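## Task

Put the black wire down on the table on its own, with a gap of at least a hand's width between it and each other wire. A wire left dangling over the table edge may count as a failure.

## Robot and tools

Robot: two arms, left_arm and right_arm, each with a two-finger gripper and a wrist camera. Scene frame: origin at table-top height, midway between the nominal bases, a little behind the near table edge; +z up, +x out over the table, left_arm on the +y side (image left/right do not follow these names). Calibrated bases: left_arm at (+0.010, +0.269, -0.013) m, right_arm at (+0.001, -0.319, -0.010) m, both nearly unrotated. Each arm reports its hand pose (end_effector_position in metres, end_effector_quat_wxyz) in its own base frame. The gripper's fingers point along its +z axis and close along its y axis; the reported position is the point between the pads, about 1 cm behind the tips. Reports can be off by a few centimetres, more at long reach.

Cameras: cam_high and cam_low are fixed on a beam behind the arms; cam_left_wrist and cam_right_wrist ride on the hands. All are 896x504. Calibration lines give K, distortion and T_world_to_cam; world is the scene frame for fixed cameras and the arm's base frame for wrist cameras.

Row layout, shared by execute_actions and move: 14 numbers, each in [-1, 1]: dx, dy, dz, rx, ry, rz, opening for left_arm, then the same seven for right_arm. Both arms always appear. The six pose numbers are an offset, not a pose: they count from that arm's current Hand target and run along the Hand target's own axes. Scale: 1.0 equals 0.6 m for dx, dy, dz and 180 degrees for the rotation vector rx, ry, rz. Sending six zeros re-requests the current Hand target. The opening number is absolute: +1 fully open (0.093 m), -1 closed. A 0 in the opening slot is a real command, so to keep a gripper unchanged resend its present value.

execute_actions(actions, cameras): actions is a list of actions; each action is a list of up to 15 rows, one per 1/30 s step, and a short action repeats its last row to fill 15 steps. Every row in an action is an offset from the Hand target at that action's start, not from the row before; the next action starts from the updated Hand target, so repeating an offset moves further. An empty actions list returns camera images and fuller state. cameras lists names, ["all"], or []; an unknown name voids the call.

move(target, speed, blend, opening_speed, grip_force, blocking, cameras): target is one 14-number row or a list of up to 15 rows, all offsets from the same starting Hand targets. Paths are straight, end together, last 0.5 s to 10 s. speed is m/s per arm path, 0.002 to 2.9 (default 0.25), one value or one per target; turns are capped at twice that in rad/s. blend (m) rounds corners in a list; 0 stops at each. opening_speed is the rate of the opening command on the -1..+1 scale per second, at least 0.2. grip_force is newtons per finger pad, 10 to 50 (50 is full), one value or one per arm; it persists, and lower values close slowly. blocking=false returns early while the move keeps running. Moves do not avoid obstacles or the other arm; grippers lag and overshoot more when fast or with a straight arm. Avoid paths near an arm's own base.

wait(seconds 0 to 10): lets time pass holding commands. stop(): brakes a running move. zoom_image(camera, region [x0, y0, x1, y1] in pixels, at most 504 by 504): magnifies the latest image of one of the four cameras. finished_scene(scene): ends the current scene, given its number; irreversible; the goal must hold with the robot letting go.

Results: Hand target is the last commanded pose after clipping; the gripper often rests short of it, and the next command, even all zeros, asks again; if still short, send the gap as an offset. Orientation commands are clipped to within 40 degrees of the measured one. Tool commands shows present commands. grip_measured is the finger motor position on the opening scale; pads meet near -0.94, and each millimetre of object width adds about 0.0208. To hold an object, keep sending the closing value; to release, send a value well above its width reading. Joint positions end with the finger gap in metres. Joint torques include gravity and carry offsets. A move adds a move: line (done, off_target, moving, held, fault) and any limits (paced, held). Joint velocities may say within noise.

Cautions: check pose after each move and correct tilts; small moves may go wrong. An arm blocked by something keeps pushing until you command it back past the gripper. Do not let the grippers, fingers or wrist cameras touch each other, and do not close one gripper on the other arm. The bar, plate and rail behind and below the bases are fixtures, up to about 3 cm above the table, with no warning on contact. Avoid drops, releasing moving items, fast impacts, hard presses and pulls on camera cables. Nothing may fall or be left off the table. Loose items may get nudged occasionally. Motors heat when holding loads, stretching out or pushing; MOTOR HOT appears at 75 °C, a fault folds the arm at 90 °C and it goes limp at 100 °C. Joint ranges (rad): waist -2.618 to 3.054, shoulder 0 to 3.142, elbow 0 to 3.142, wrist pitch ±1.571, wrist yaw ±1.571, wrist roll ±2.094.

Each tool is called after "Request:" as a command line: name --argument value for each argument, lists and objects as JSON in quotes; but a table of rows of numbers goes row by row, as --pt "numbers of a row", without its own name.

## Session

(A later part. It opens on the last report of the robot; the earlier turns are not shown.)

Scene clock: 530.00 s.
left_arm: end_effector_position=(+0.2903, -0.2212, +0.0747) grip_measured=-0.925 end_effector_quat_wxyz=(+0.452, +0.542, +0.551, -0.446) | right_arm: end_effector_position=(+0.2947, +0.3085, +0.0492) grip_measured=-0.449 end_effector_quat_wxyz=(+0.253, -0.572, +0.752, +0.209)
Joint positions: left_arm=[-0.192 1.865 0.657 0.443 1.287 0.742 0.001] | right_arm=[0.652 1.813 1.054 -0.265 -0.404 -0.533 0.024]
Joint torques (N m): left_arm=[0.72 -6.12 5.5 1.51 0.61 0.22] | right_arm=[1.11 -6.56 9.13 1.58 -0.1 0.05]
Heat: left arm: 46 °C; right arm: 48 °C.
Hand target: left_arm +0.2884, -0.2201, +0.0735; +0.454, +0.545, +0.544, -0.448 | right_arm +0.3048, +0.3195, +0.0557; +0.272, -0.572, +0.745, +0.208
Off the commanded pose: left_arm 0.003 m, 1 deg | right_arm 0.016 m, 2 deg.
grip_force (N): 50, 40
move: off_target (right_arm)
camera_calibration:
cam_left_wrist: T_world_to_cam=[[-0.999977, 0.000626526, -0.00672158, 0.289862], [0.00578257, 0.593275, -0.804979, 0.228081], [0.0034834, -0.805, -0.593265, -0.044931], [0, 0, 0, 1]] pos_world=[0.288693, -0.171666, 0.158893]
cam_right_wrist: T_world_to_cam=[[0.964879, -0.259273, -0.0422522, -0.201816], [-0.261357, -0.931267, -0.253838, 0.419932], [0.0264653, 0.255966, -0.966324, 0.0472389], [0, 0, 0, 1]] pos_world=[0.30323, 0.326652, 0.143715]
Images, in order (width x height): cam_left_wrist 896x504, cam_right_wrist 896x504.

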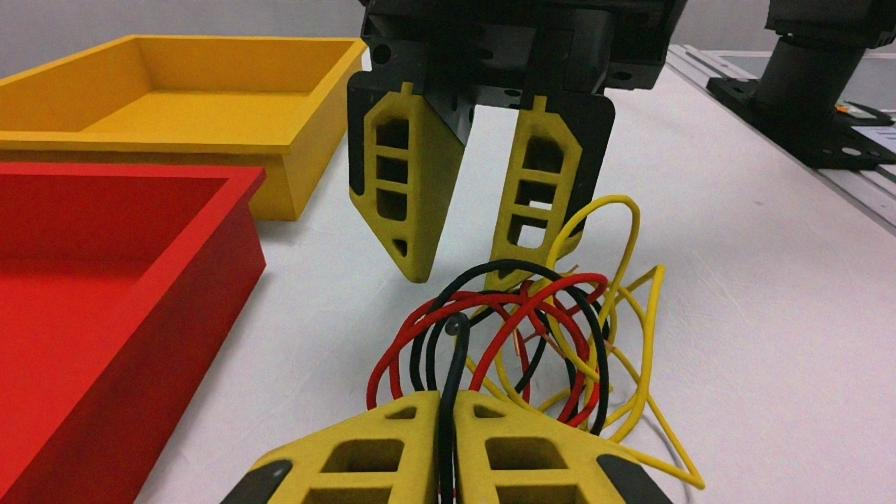

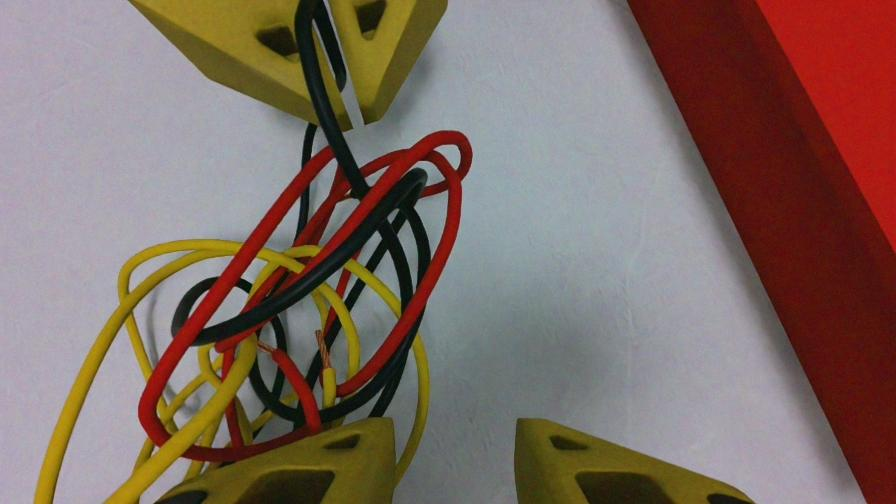

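Request:
move --target '[0,0,0,0,0,0,-0.931621,0,0,0,0,0,0,-1]' --cameras '["cam_right_wrist","cam_left_wrist"]'

Request:
zoom_image --camera "cam_right_wrist" --region '[260, 200, 640, 504]'

Request:
zoom_image --camera "cam_left_wrist" --region '[300, 150, 750, 500]'

Scene clock: 541.70 s.
left_arm: end_effector_position=(+0.2902, -0.2212, +0.0747) grip_measured=-0.925 end_effector_quat_wxyz=(+0.452, +0.541, +0.551, -0.446) | right_arm: end_effector_position=(+0.2945, +0.3088, +0.0492) grip_measured=-0.988 end_effector_quat_wxyz=(+0.253, -0.572, +0.752, +0.209)
Joint positions: left_arm=[-0.192 1.865 0.657 0.443 1.287 0.742 0.001] | right_arm=[0.653 1.813 1.054 -0.264 -0.404 -0.533 0]
Joint torques (N m): left_arm=[0.58 -6.26 5.46 1.47 0.63 0.27] | right_arm=[0.9 -6.39 9.24 1.55 -0.18 0.15]
Heat: left arm: 45 °C; right arm: 47 °C.
Hand target: left_arm +0.2883, -0.2201, +0.0735; +0.454, +0.545, +0.544, -0.448 | right_arm +0.3047, +0.3196, +0.0557; +0.272, -0.572, +0.745, +0.208
Off the commanded pose: left_arm 0.002 m, 1 deg | right_arm 0.016 m, 2 deg.
grip_force (N): 50, 40
move: off_target (right_arm)
camera_calibration:
cam_left_wrist: T_world_to_cam=[[-0.999982, 0.000667786, -0.00594191, 0.289748], [0.00517902, 0.59338, -0.804906, 0.228262], [0.00298831, -0.804922, -0.593373, -0.0447576], [0, 0, 0, 1]] pos_world=[0.288695, -0.171666, 0.158893]
cam_right_wrist: T_world_to_cam=[[0.964914, -0.259104, -0.0424921, -0.201603], [-0.261248, -0.93123, -0.254086, 0.420057], [0.0262646, 0.256272, -0.966248, 0.0471431], [0, 0, 0, 1]] pos_world=[0.30303, 0.326852, 0.143716]
Images, in order (width x height): cam_left_wrist 896x504, cam_right_wrist 896x504.

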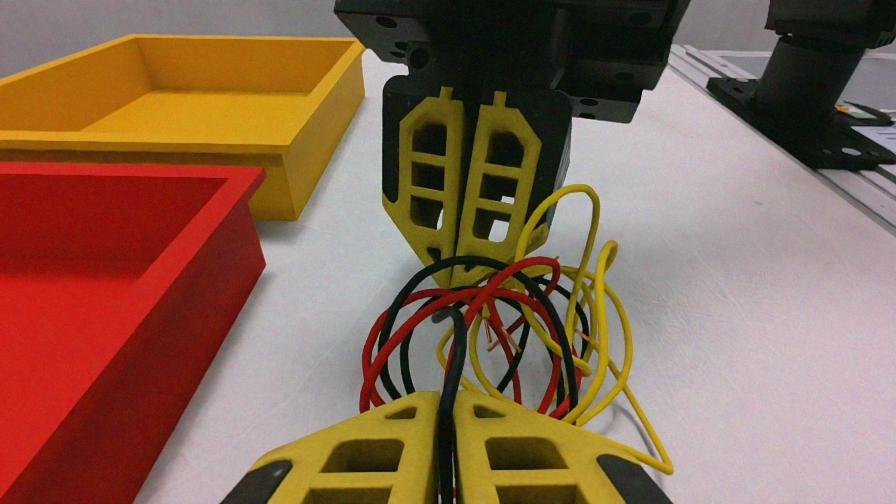

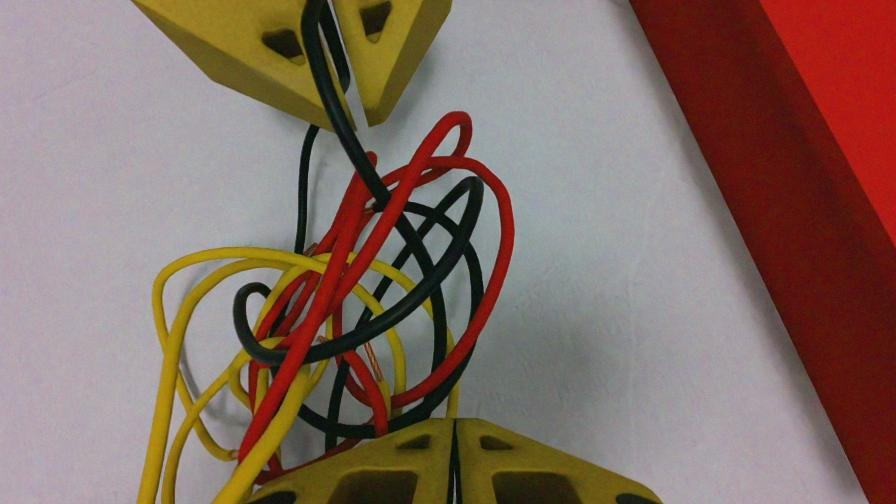

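Scaled by 1.326 from the camera's 896x504 image, which has a finer 1280x720 frame.

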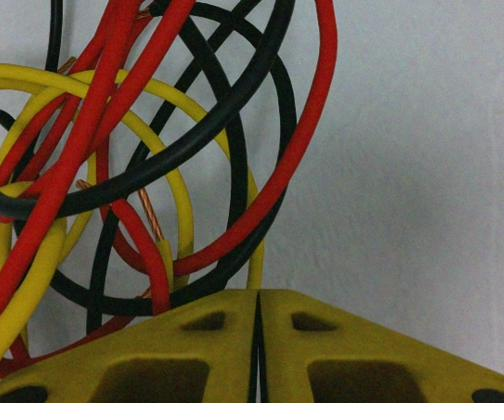

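Scaled by 1.120 from the camera's 896x504 image, which has a finer 1280x720 frame.

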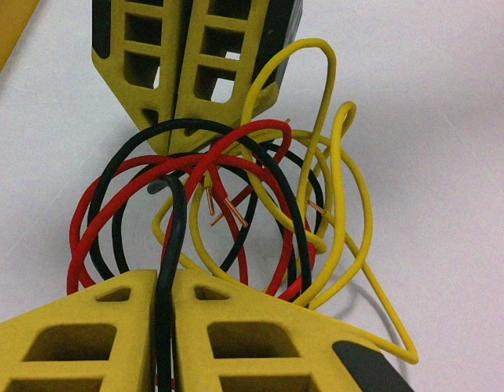

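Request:
move --target '[0,0,0,0,0,0,-0.931621,0,0,-0.07,0,0,0,-1]' --cameras '["cam_right_wrist","cam_left_wrist"]' --speed 0.08

Request:
zoom_image --camera "cam_right_wrist" --region '[260, 150, 640, 504]'

Request:
zoom_image --camera "cam_left_wrist" --region '[300, 150, 750, 500]'

Scene clock: 550.23 s.
left_arm: end_effector_position=(+0.2902, -0.2212, +0.0746) grip_measured=-0.925 end_effector_quat_wxyz=(+0.452, +0.541, +0.551, -0.446) | right_arm: end_effector_position=(+0.2905, +0.2902, +0.0642) grip_measured=-0.988 end_effector_quat_wxyz=(+0.243, -0.572, +0.757, +0.203)
Joint positions: left_arm=[-0.192 1.865 0.657 0.442 1.287 0.742 0.001] | right_arm=[0.622 1.746 1.054 -0.366 -0.407 -0.564 0]
Joint torques (N m): left_arm=[0.55 -6.24 5.48 1.48 0.59 0.26] | right_arm=[-0.57 -10.73 8.18 1.16 -0.41 -0.01]
Heat: left arm: 45 °C; right arm: 47 °C.
Hand target: left_arm +0.2883, -0.2201, +0.0735; +0.454, +0.545, +0.544, -0.448 | right_arm +0.2978, +0.2934, +0.0878; +0.272, -0.572, +0.745, +0.208
Off the commanded pose: left_arm 0.002 m, 1 deg | right_arm 0.025 m, 4 deg.
grip_force (N): 50, 40
move: off_target (right_arm)
camera_calibration:
cam_left_wrist: T_world_to_cam=[[-0.999984, 0.000648958, -0.00558118, 0.289689], [0.00487728, 0.593442, -0.804862, 0.228273], [0.00278978, -0.804877, -0.593435, -0.0447421], [0, 0, 0, 1]] pos_world=[0.288695, -0.171666, 0.158793]
cam_right_wrist: T_world_to_cam=[[0.963168, -0.264784, -0.0468671, -0.199505], [-0.268352, -0.935379, -0.230331, 0.407307], [0.0171495, 0.234424, -0.971983, 0.0758199], [0, 0, 0, 1]] pos_world=[0.300158, 0.310386, 0.158161]
Images, in order (width x height): cam_left_wrist 896x504, cam_right_wrist 896x504.

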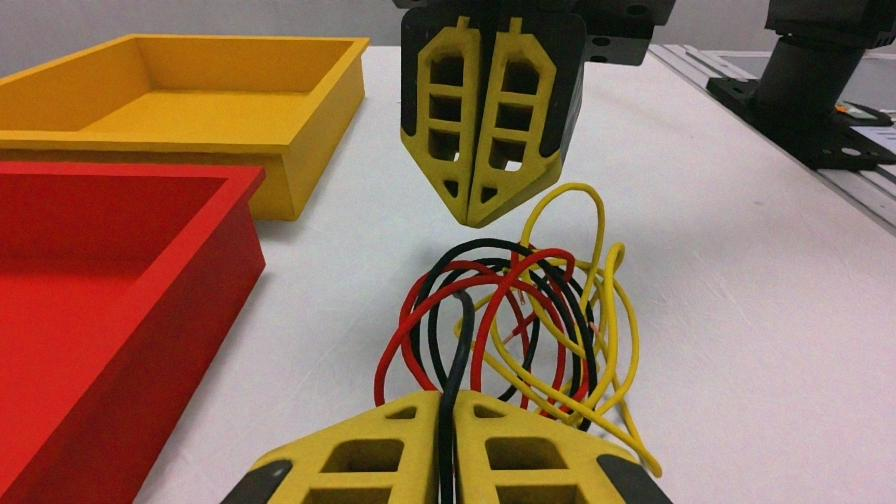

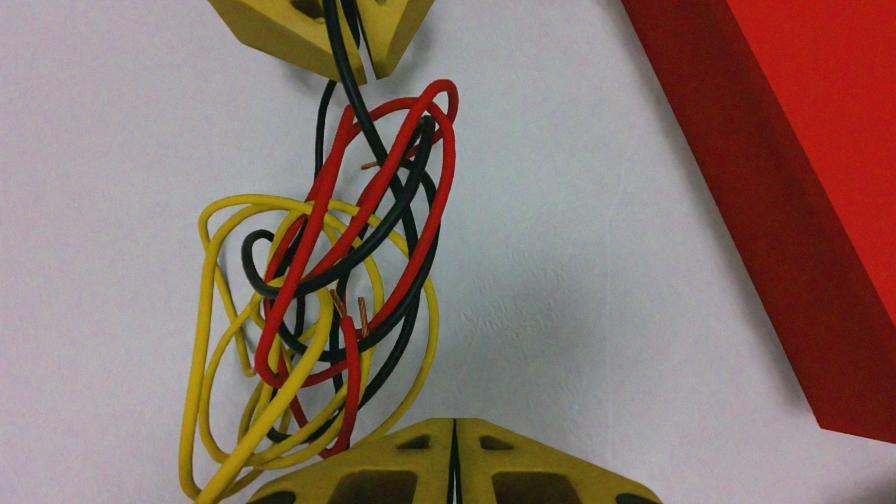

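Scaled by 1.326 from the camera's 896x504 image, which has a finer 1280x720 frame.

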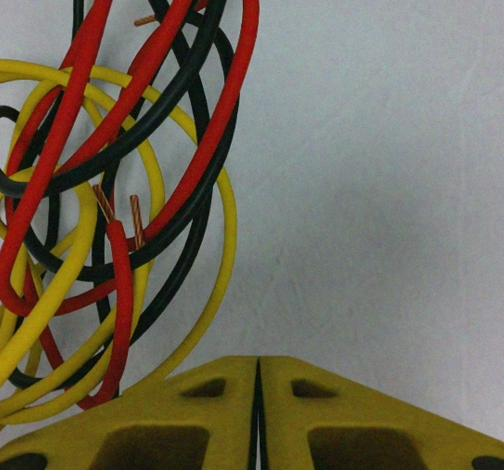

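Scaled by 1.120 from the camera's 896x504 image, which has a finer 1280x720 frame.

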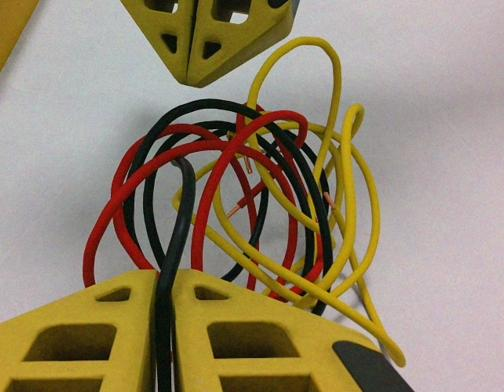

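Request:
move --pt "0 0 0 0 0 0 -0.931621 0.016 -0.0005 0.0375 0 0 0 -0.5" --pt "0 0 0 0 0 0 -0.931621 0.016 -0.0005 0.0958 0 0 0 -0.5" --blend '[0.004,0]' --cameras '["cam_right_wrist","cam_left_wrist"]' --speed 0.06

Request:
zoom_image --camera "cam_right_wrist" --region '[260, 200, 640, 504]'

Request:
zoom_image --camera "cam_left_wrist" --region '[300, 150, 750, 500]'

Scene clock: 575.30 s.
left_arm: end_effector_position=(+0.2901, -0.2212, +0.0746) grip_measured=-0.925 end_effector_quat_wxyz=(+0.451, +0.541, +0.551, -0.446) | right_arm: end_effector_position=(+0.3013, +0.3163, +0.0383) grip_measured=-0.501 end_effector_quat_wxyz=(+0.262, -0.573, +0.748, +0.209)
Joint positions: left_arm=[-0.192 1.865 0.657 0.442 1.287 0.742 0.001] | right_arm=[0.659 1.861 1.054 -0.195 -0.401 -0.53 0.021]
Joint torques (N m): left_arm=[0.65 -6.13 5.48 1.5 0.65 0.2] | right_arm=[0.72 -6.69 6.78 1.53 -0.15 0.09]
Heat: left arm: 45 °C; right arm: 46 °C.
Hand target: left_arm +0.2883, -0.2201, +0.0735; +0.454, +0.545, +0.544, -0.448 | right_arm +0.3057, +0.3220, +0.0377; +0.272, -0.572, +0.745, +0.208
Off the commanded pose: left_arm 0.002 m, 1 deg | right_arm 0.007 m, 1 deg.
grip_force (N): 50, 40
move: done
camera_calibration:
cam_left_wrist: T_world_to_cam=[[-0.999986, 0.000769699, -0.00524143, 0.289557], [0.00467514, 0.593551, -0.804782, 0.228338], [0.00249162, -0.804796, -0.593547, -0.0446242], [0, 0, 0, 1]] pos_world=[0.288597, -0.171667, 0.158794]
cam_right_wrist: T_world_to_cam=[[0.965993, -0.256936, -0.0290056, -0.208109], [-0.25507, -0.928517, -0.269808, 0.424018], [0.0423913, 0.268031, -0.962477, 0.0257631], [0, 0, 0, 1]] pos_world=[0.308094, 0.333331, 0.133163]
Images, in order (width x height): cam_left_wrist 896x504, cam_right_wrist 896x504.

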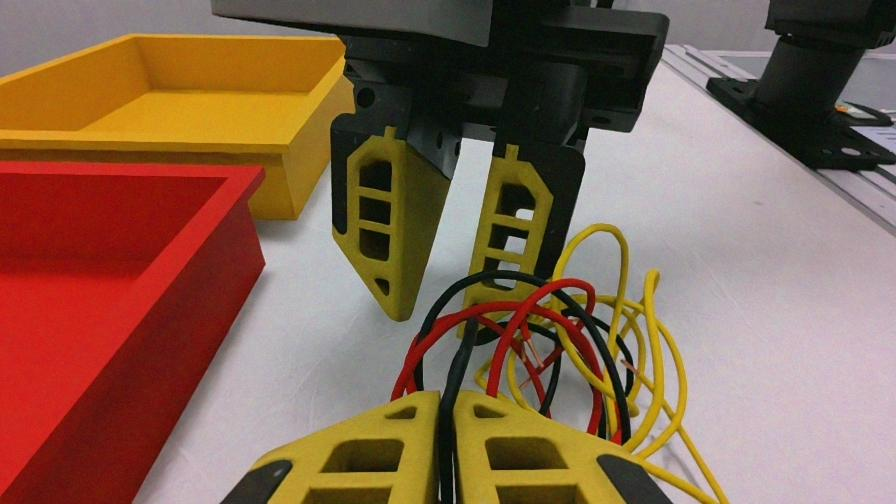

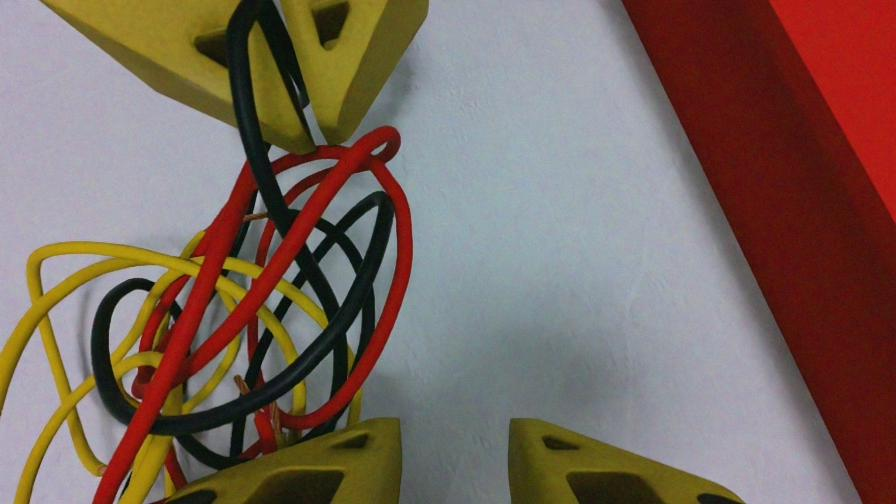

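Scaled by 1.326 from the camera's 896x504 image, which has a finer 1280x720 frame.

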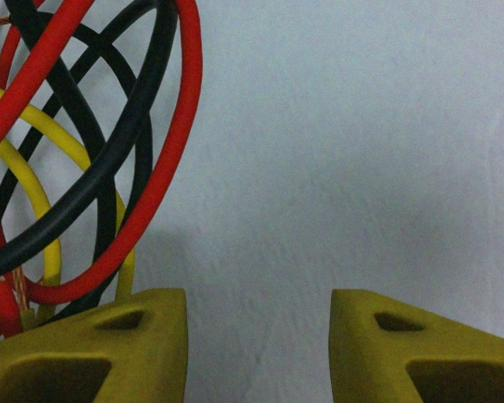

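Scaled by 1.120 from the camera's 896x504 image, which has a finer 1280x720 frame.

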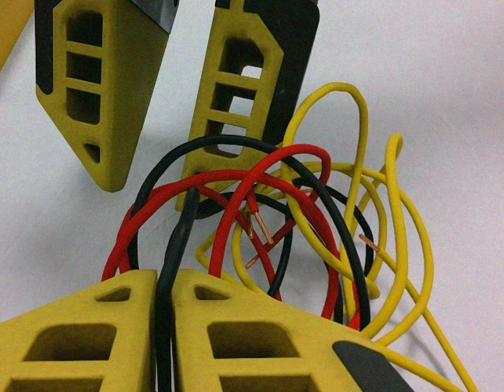

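Request:
move --target '[0,0,0,0,0,0,-0.931621,0.008,0.07,-0.13,0,0,0,-0.2]' --cameras '["cam_right_wrist","cam_left_wrist"]' --speed 0.1

Request:
zoom_image --camera "cam_right_wrist" --region '[200, 0, 640, 440]'

Request:
zoom_image --camera "cam_left_wrist" --region '[300, 150, 750, 500]'

Scene clock: 589.70 s.
left_arm: end_effector_position=(+0.2900, -0.2211, +0.0745) grip_measured=-0.925 end_effector_quat_wxyz=(+0.451, +0.541, +0.552, -0.446) | right_arm: end_effector_position=(+0.2532, +0.2811, +0.0859) grip_measured=-0.201 end_effector_quat_wxyz=(+0.261, -0.573, +0.748, +0.210)
Joint positions: left_arm=[-0.192 1.865 0.657 0.44 1.287 0.742 0.001] | right_arm=[0.663 1.56 0.918 -0.361 -0.401 -0.525 0.036]
Joint torques (N m): left_arm=[0.57 -6.17 5.48 1.51 0.6 0.22] | right_arm=[0.8 -8.73 5.98 1.28 -0.13 0.13]
Heat: left arm: 45 °C; right arm: 45 °C.
Hand target: left_arm +0.2883, -0.2201, +0.0735; +0.454, +0.545, +0.545, -0.448 | right_arm +0.2512, +0.2809, +0.0943; +0.272, -0.572, +0.745, +0.208
Off the commanded pose: left_arm 0.002 m, 1 deg | right_arm 0.009 m, 1 deg.
grip_force (N): 50, 40
move: done
camera_calibration:
cam_left_wrist: T_world_to_cam=[[-0.999991, 0.000790366, -0.00410097, 0.289383], [0.00376908, 0.593767, -0.804628, 0.228533], [0.00179907, -0.804637, -0.593765, -0.044422], [0, 0, 0, 1]] pos_world=[0.288599, -0.171667, 0.158694]
cam_right_wrist: T_world_to_cam=[[0.966059, -0.256266, -0.0325227, -0.169311], [-0.255406, -0.928698, -0.268863, 0.391862], [0.0386967, 0.268045, -0.962629, 0.0839436], [0, 0, 0, 1]] pos_world=[0.2604, 0.298033, 0.180658]
Images, in order (width x height): cam_left_wrist 896x504, cam_right_wrist 896x504.

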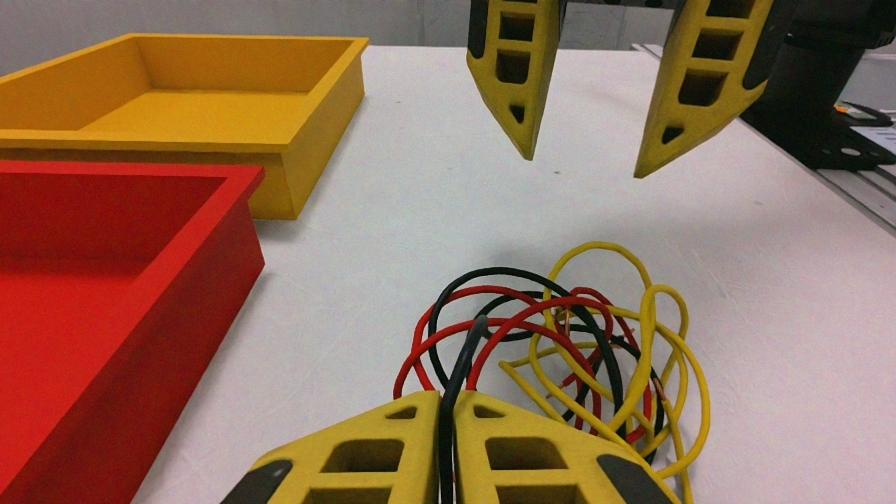

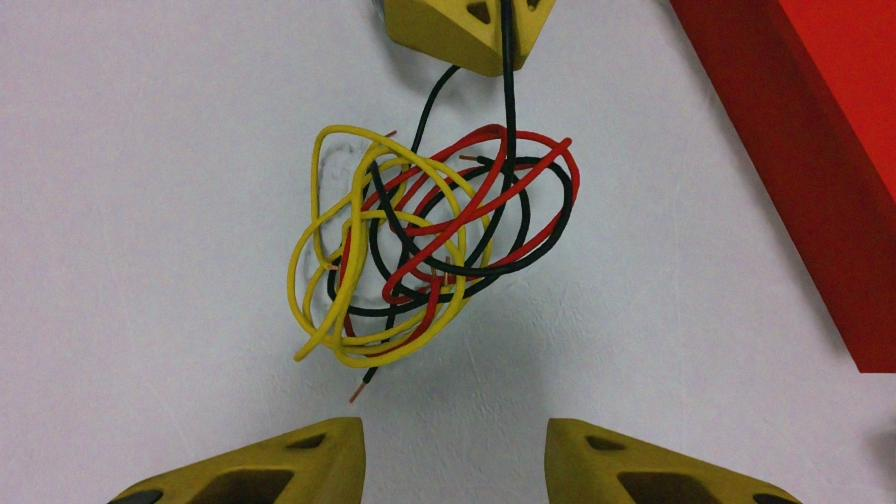

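Scaled by 1.145 from the camera's 896x504 image, which has a finer 1280x720 frame.

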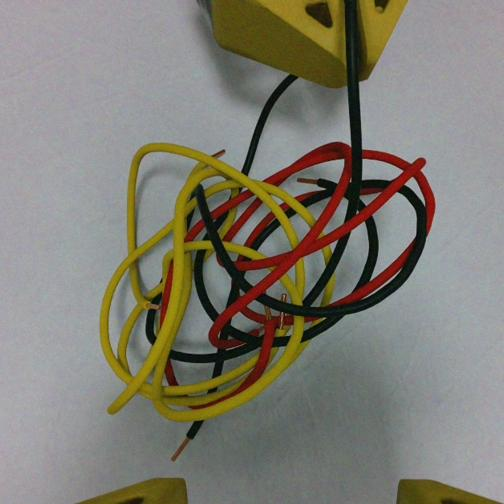

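Scaled by 1.120 from the camera's 896x504 image, which has a finer 1280x720 frame.

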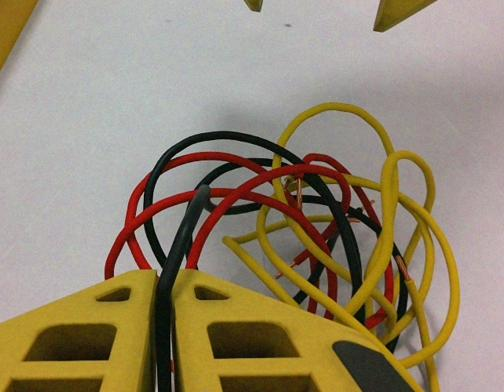

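Request:
move --pt "0 0 0 0 0 0 -0.931621 -0.002 0.0618 0.015 0 0 0 -0.42" --pt "0 0 0 0 0 0 -0.931621 -0.0033 0.0618 0.06 0 0 0 -0.42" --blend '[0.005,0]' --cameras '["cam_right_wrist","cam_left_wrist"]' --speed 0.08

Request:
zoom_image --camera "cam_right_wrist" --region '[200, 100, 660, 504]'

Request:
zoom_image --camera "cam_left_wrist" --region '[350, 0, 850, 500]'

Scene clock: 626.50 s.
left_arm: end_effector_position=(+0.2900, -0.2211, +0.0745) grip_measured=-0.925 end_effector_quat_wxyz=(+0.451, +0.541, +0.552, -0.446) | right_arm: end_effector_position=(+0.2197, +0.3111, +0.0700) grip_measured=-0.419 end_effector_quat_wxyz=(+0.265, -0.574, +0.746, +0.210)
Joint positions: left_arm=[-0.192 1.865 0.657 0.44 1.287 0.742 0.001] | right_arm=[0.819 1.56 0.834 -0.22 -0.314 -0.39 0.025]
Joint torques (N m): left_arm=[0.42 -6.39 5.34 1.55 0.64 0.22] | right_arm=[0.72 -5 6.26 1.68 -0.05 0.1]
Heat: left arm: 45 °C; right arm: 43 °C.
Hand target: left_arm +0.2883, -0.2201, +0.0735; +0.454, +0.545, +0.545, -0.448 | right_arm +0.2218, +0.3143, +0.0681; +0.272, -0.572, +0.745, +0.208
Off the commanded pose: left_arm 0.002 m, 1 deg | right_arm 0.004 m, 1 deg.
grip_force (N): 50, 40
move: done
camera_calibration:
cam_left_wrist: T_world_to_cam=[[-0.999991, 0.000790366, -0.00410097, 0.289383], [0.00376908, 0.593767, -0.804628, 0.228533], [0.00179907, -0.804637, -0.593765, -0.044422], [0, 0, 0, 1]] pos_world=[0.288599, -0.171667, 0.158694]
cam_right_wrist: T_world_to_cam=[[0.966943, -0.253654, -0.0261041, -0.131199], [-0.250839, -0.927787, -0.276207, 0.406217], [0.045842, 0.273624, -0.960744, 0.058397], [0, 0, 0, 1]] pos_world=[0.22608, 0.327625, 0.16488]
Images, in order (width x height): cam_left_wrist 896x504, cam_right_wrist 896x504.

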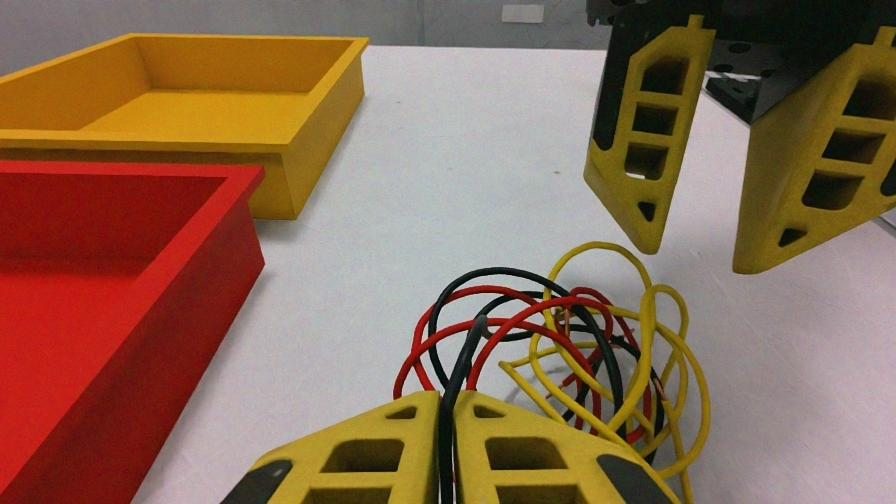

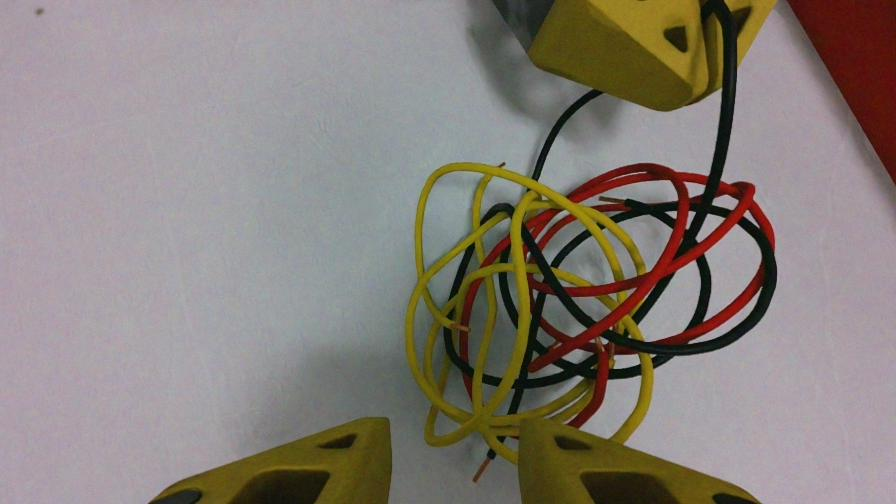

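Scaled by 1.096 from the camera's 896x504 image, which has a finer 1280x720 frame.

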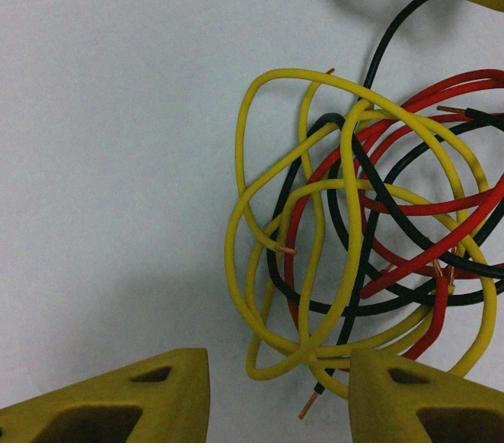

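Scaled by 1.008 from the camera's 896x504 image, which has a finer 1280x720 frame.

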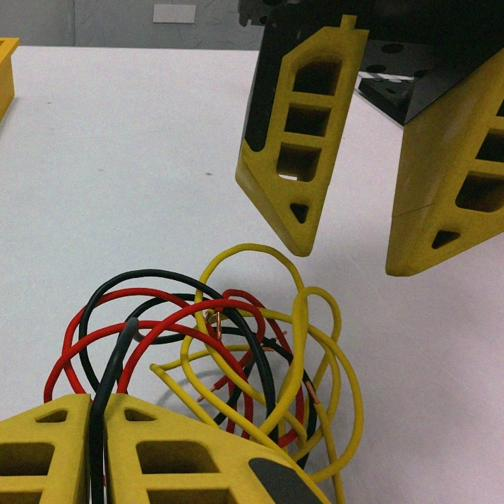

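Request:
move --pt "0 0 0 0 0 0 -0.931621 0 -0.003 0.0417 0 0 0 -0.42" --pt "0 0 0 0 0 0 -0.931621 0 -0.003 0.0417 0 0 0 -1" --cameras '["cam_right_wrist","cam_left_wrist"]' --speed 0.06

Request:
zoom_image --camera "cam_right_wrist" --region '[200, 100, 660, 504]'

Request:
zoom_image --camera "cam_left_wrist" --region '[350, 0, 850, 500]'

Scene clock: 651.23 s.
left_arm: end_effector_position=(+0.2899, -0.2211, +0.0744) grip_measured=-0.925 end_effector_quat_wxyz=(+0.451, +0.541, +0.552, -0.447) | right_arm: end_effector_position=(+0.2252, +0.3238, +0.0488) grip_measured=-0.984 end_effector_quat_wxyz=(+0.266, -0.573, +0.747, +0.208)
Joint positions: left_arm=[-0.192 1.865 0.657 0.439 1.287 0.742 0.001] | right_arm=[0.837 1.653 0.834 -0.122 -0.299 -0.374 0]
Joint torques (N m): left_arm=[0.54 -6.23 5.39 1.54 0.62 0.23] | right_arm=[0.79 -5.31 7.09 1.63 -0.05 0.16]
Heat: left arm: 45 °C; right arm: 42 °C.
Hand target: left_arm +0.2883, -0.2201, +0.0735; +0.454, +0.545, +0.544, -0.448 | right_arm +0.2277, +0.3294, +0.0489; +0.272, -0.572, +0.745, +0.208
Off the commanded pose: left_arm 0.002 m, 1 deg | right_arm 0.006 m, 1 deg.
grip_force (N): 50, 40
move: done
camera_calibration:
cam_left_wrist: T_world_to_cam=[[-0.999995, 0.00103161, -0.00292123, 0.289241], [0.00296313, 0.59371, -0.804674, 0.228622], [0.000904259, -0.804678, -0.59371, -0.0441586], [0, 0, 0, 1]] pos_world=[0.288602, -0.171567, 0.158594]
cam_right_wrist: T_world_to_cam=[[0.966022, -0.257341, -0.0240186, -0.132536], [-0.253891, -0.927446, -0.27456, 0.414037], [0.0483797, 0.271329, -0.96127, 0.0345208], [0, 0, 0, 1]] pos_world=[0.231483, 0.340524, 0.143679]
Images, in order (width x height): cam_left_wrist 896x504, cam_right_wrist 896x504.

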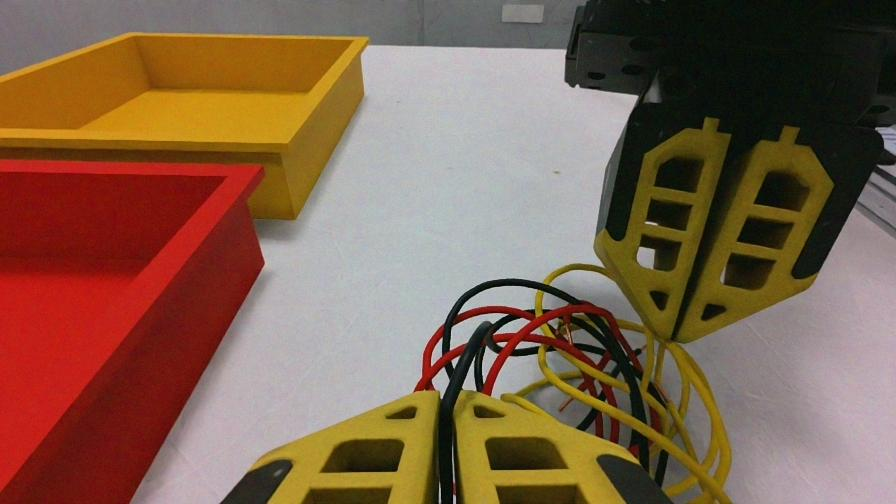

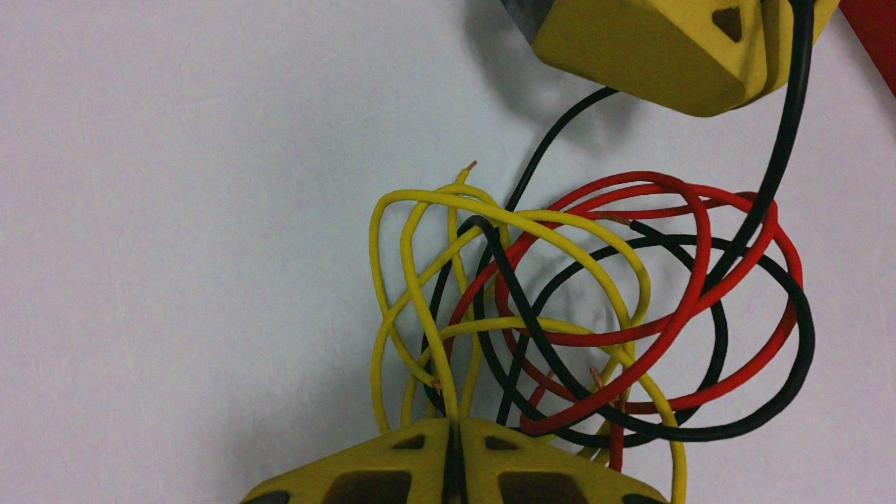

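Scaled by 1.096 from the camera's 896x504 image, which has a finer 1280x720 frame.

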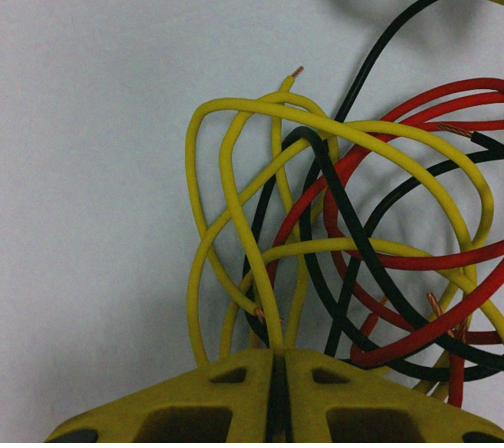

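Scaled by 1.008 from the camera's 896x504 image, which has a finer 1280x720 frame.

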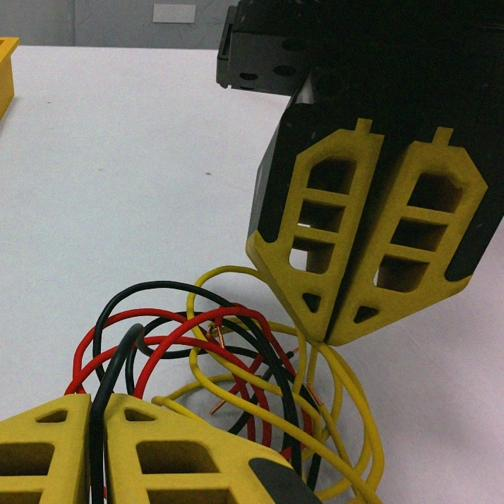

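Request:
move --target '[0,0,0,0,0,0,-0.931621,0.1142,-0.0475,-0.1393,0,0,0,-1]' --cameras '["all"]' --speed 0.05

Request:
zoom_image --camera "cam_high" --region '[380, 250, 520, 350]'

Request:
zoom_image --camera "cam_left_wrist" --region '[350, 0, 850, 500]'

Scene clock: 662.63 s.
left_arm: end_effector_position=(+0.2891, -0.2212, +0.0747) grip_measured=-0.925 end_effector_quat_wxyz=(+0.450, +0.541, +0.551, -0.449) | right_arm: end_effector_position=(+0.2307, +0.2239, +0.0650) grip_measured=-0.984 end_effector_quat_wxyz=(+0.270, -0.573, +0.746, +0.206)
Joint positions: left_arm=[-0.192 1.865 0.657 0.437 1.292 0.742 0.001] | right_arm=[0.535 1.393 0.679 -0.32 -0.462 -0.647 0]
Joint torques (N m): left_arm=[0.38 -6.13 5.56 1.54 0.62 0.22] | right_arm=[-1.11 -6.76 5.61 1.02 -0.42 0.01]
Heat: left arm: 45 °C; right arm: 42 °C.
Hand target: left_arm +0.2883, -0.2201, +0.0735; +0.454, +0.545, +0.544, -0.448 | right_arm +0.2277, +0.2193, +0.0687; +0.272, -0.572, +0.745, +0.208
Off the commanded pose: left_arm 0.002 m, 1 deg | right_arm 0.007 m, 0 deg.
grip_force (N): 50, 40
move: done
camera_calibration:
cam_left_wrist: T_world_to_cam=[[-0.999989, 0.00473148, -0.0000353166, 0.289032], [0.00282668, 0.591395, -0.806377, 0.228628], [-0.00379447, -0.806368, -0.591401, -0.0432615], [0, 0, 0, 1]] pos_world=[0.288218, -0.171462, 0.158786]
cam_right_wrist: T_world_to_cam=[[0.965892, -0.258463, -0.0157926, -0.16347], [-0.252489, -0.926524, -0.278932, 0.326945], [0.0574613, 0.273406, -0.960181, 0.0744471], [0, 0, 0, 1]] pos_world=[0.236167, 0.240317, 0.160097]

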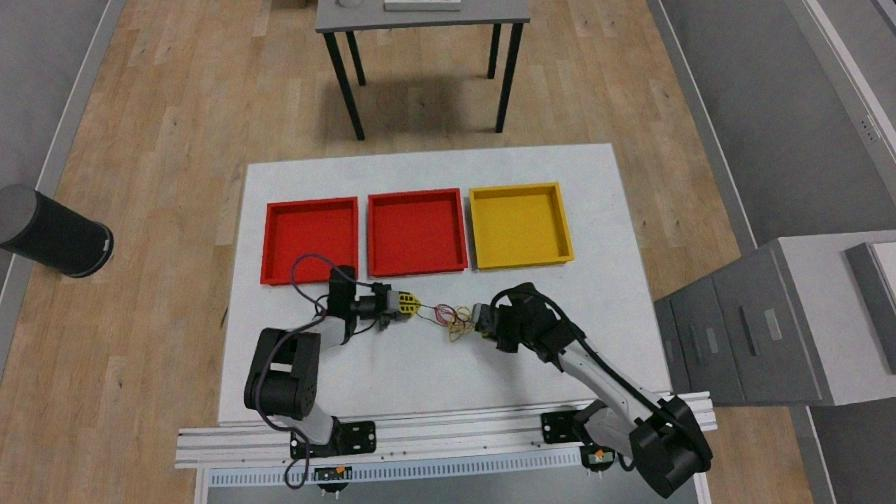

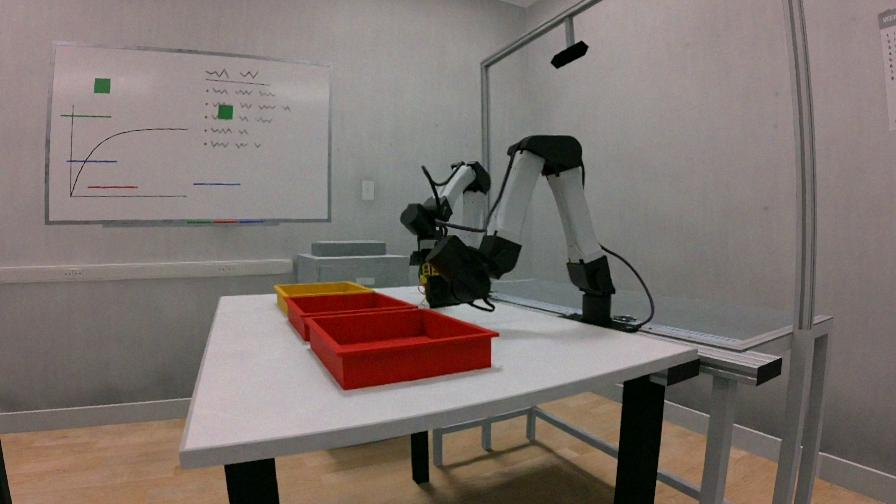

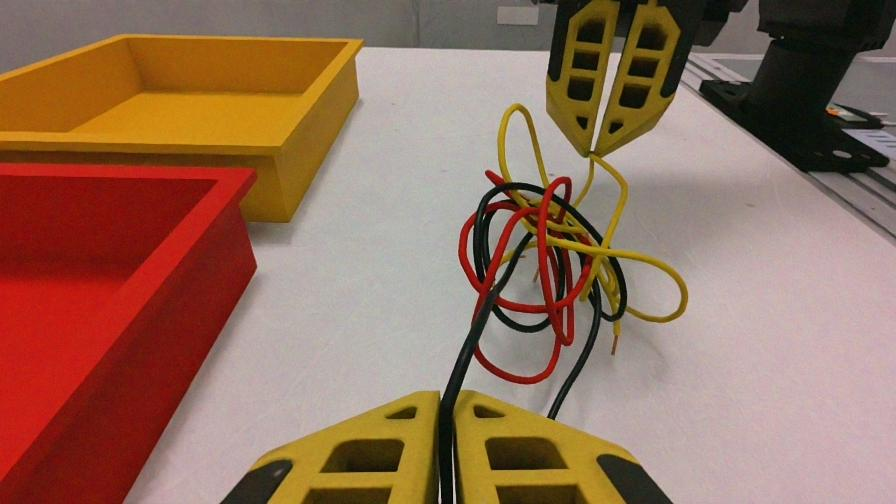

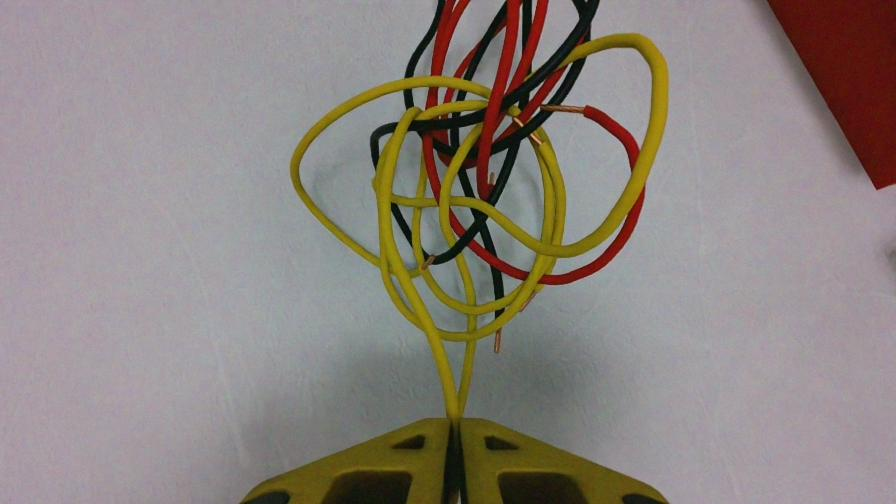

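Scaled by 3.600 from the camera's 896x504 image, which has a finer 1280x720 frame.

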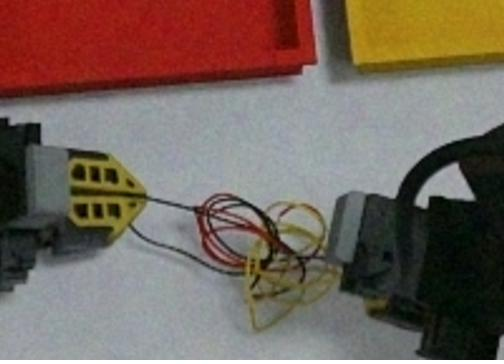

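Scaled by 1.008 from the camera's 896x504 image, which has a finer 1280x720 frame.

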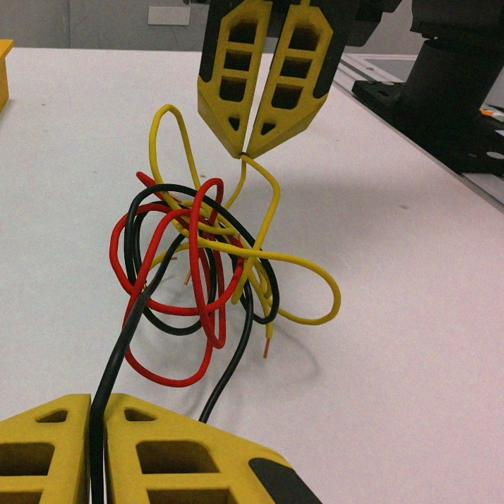

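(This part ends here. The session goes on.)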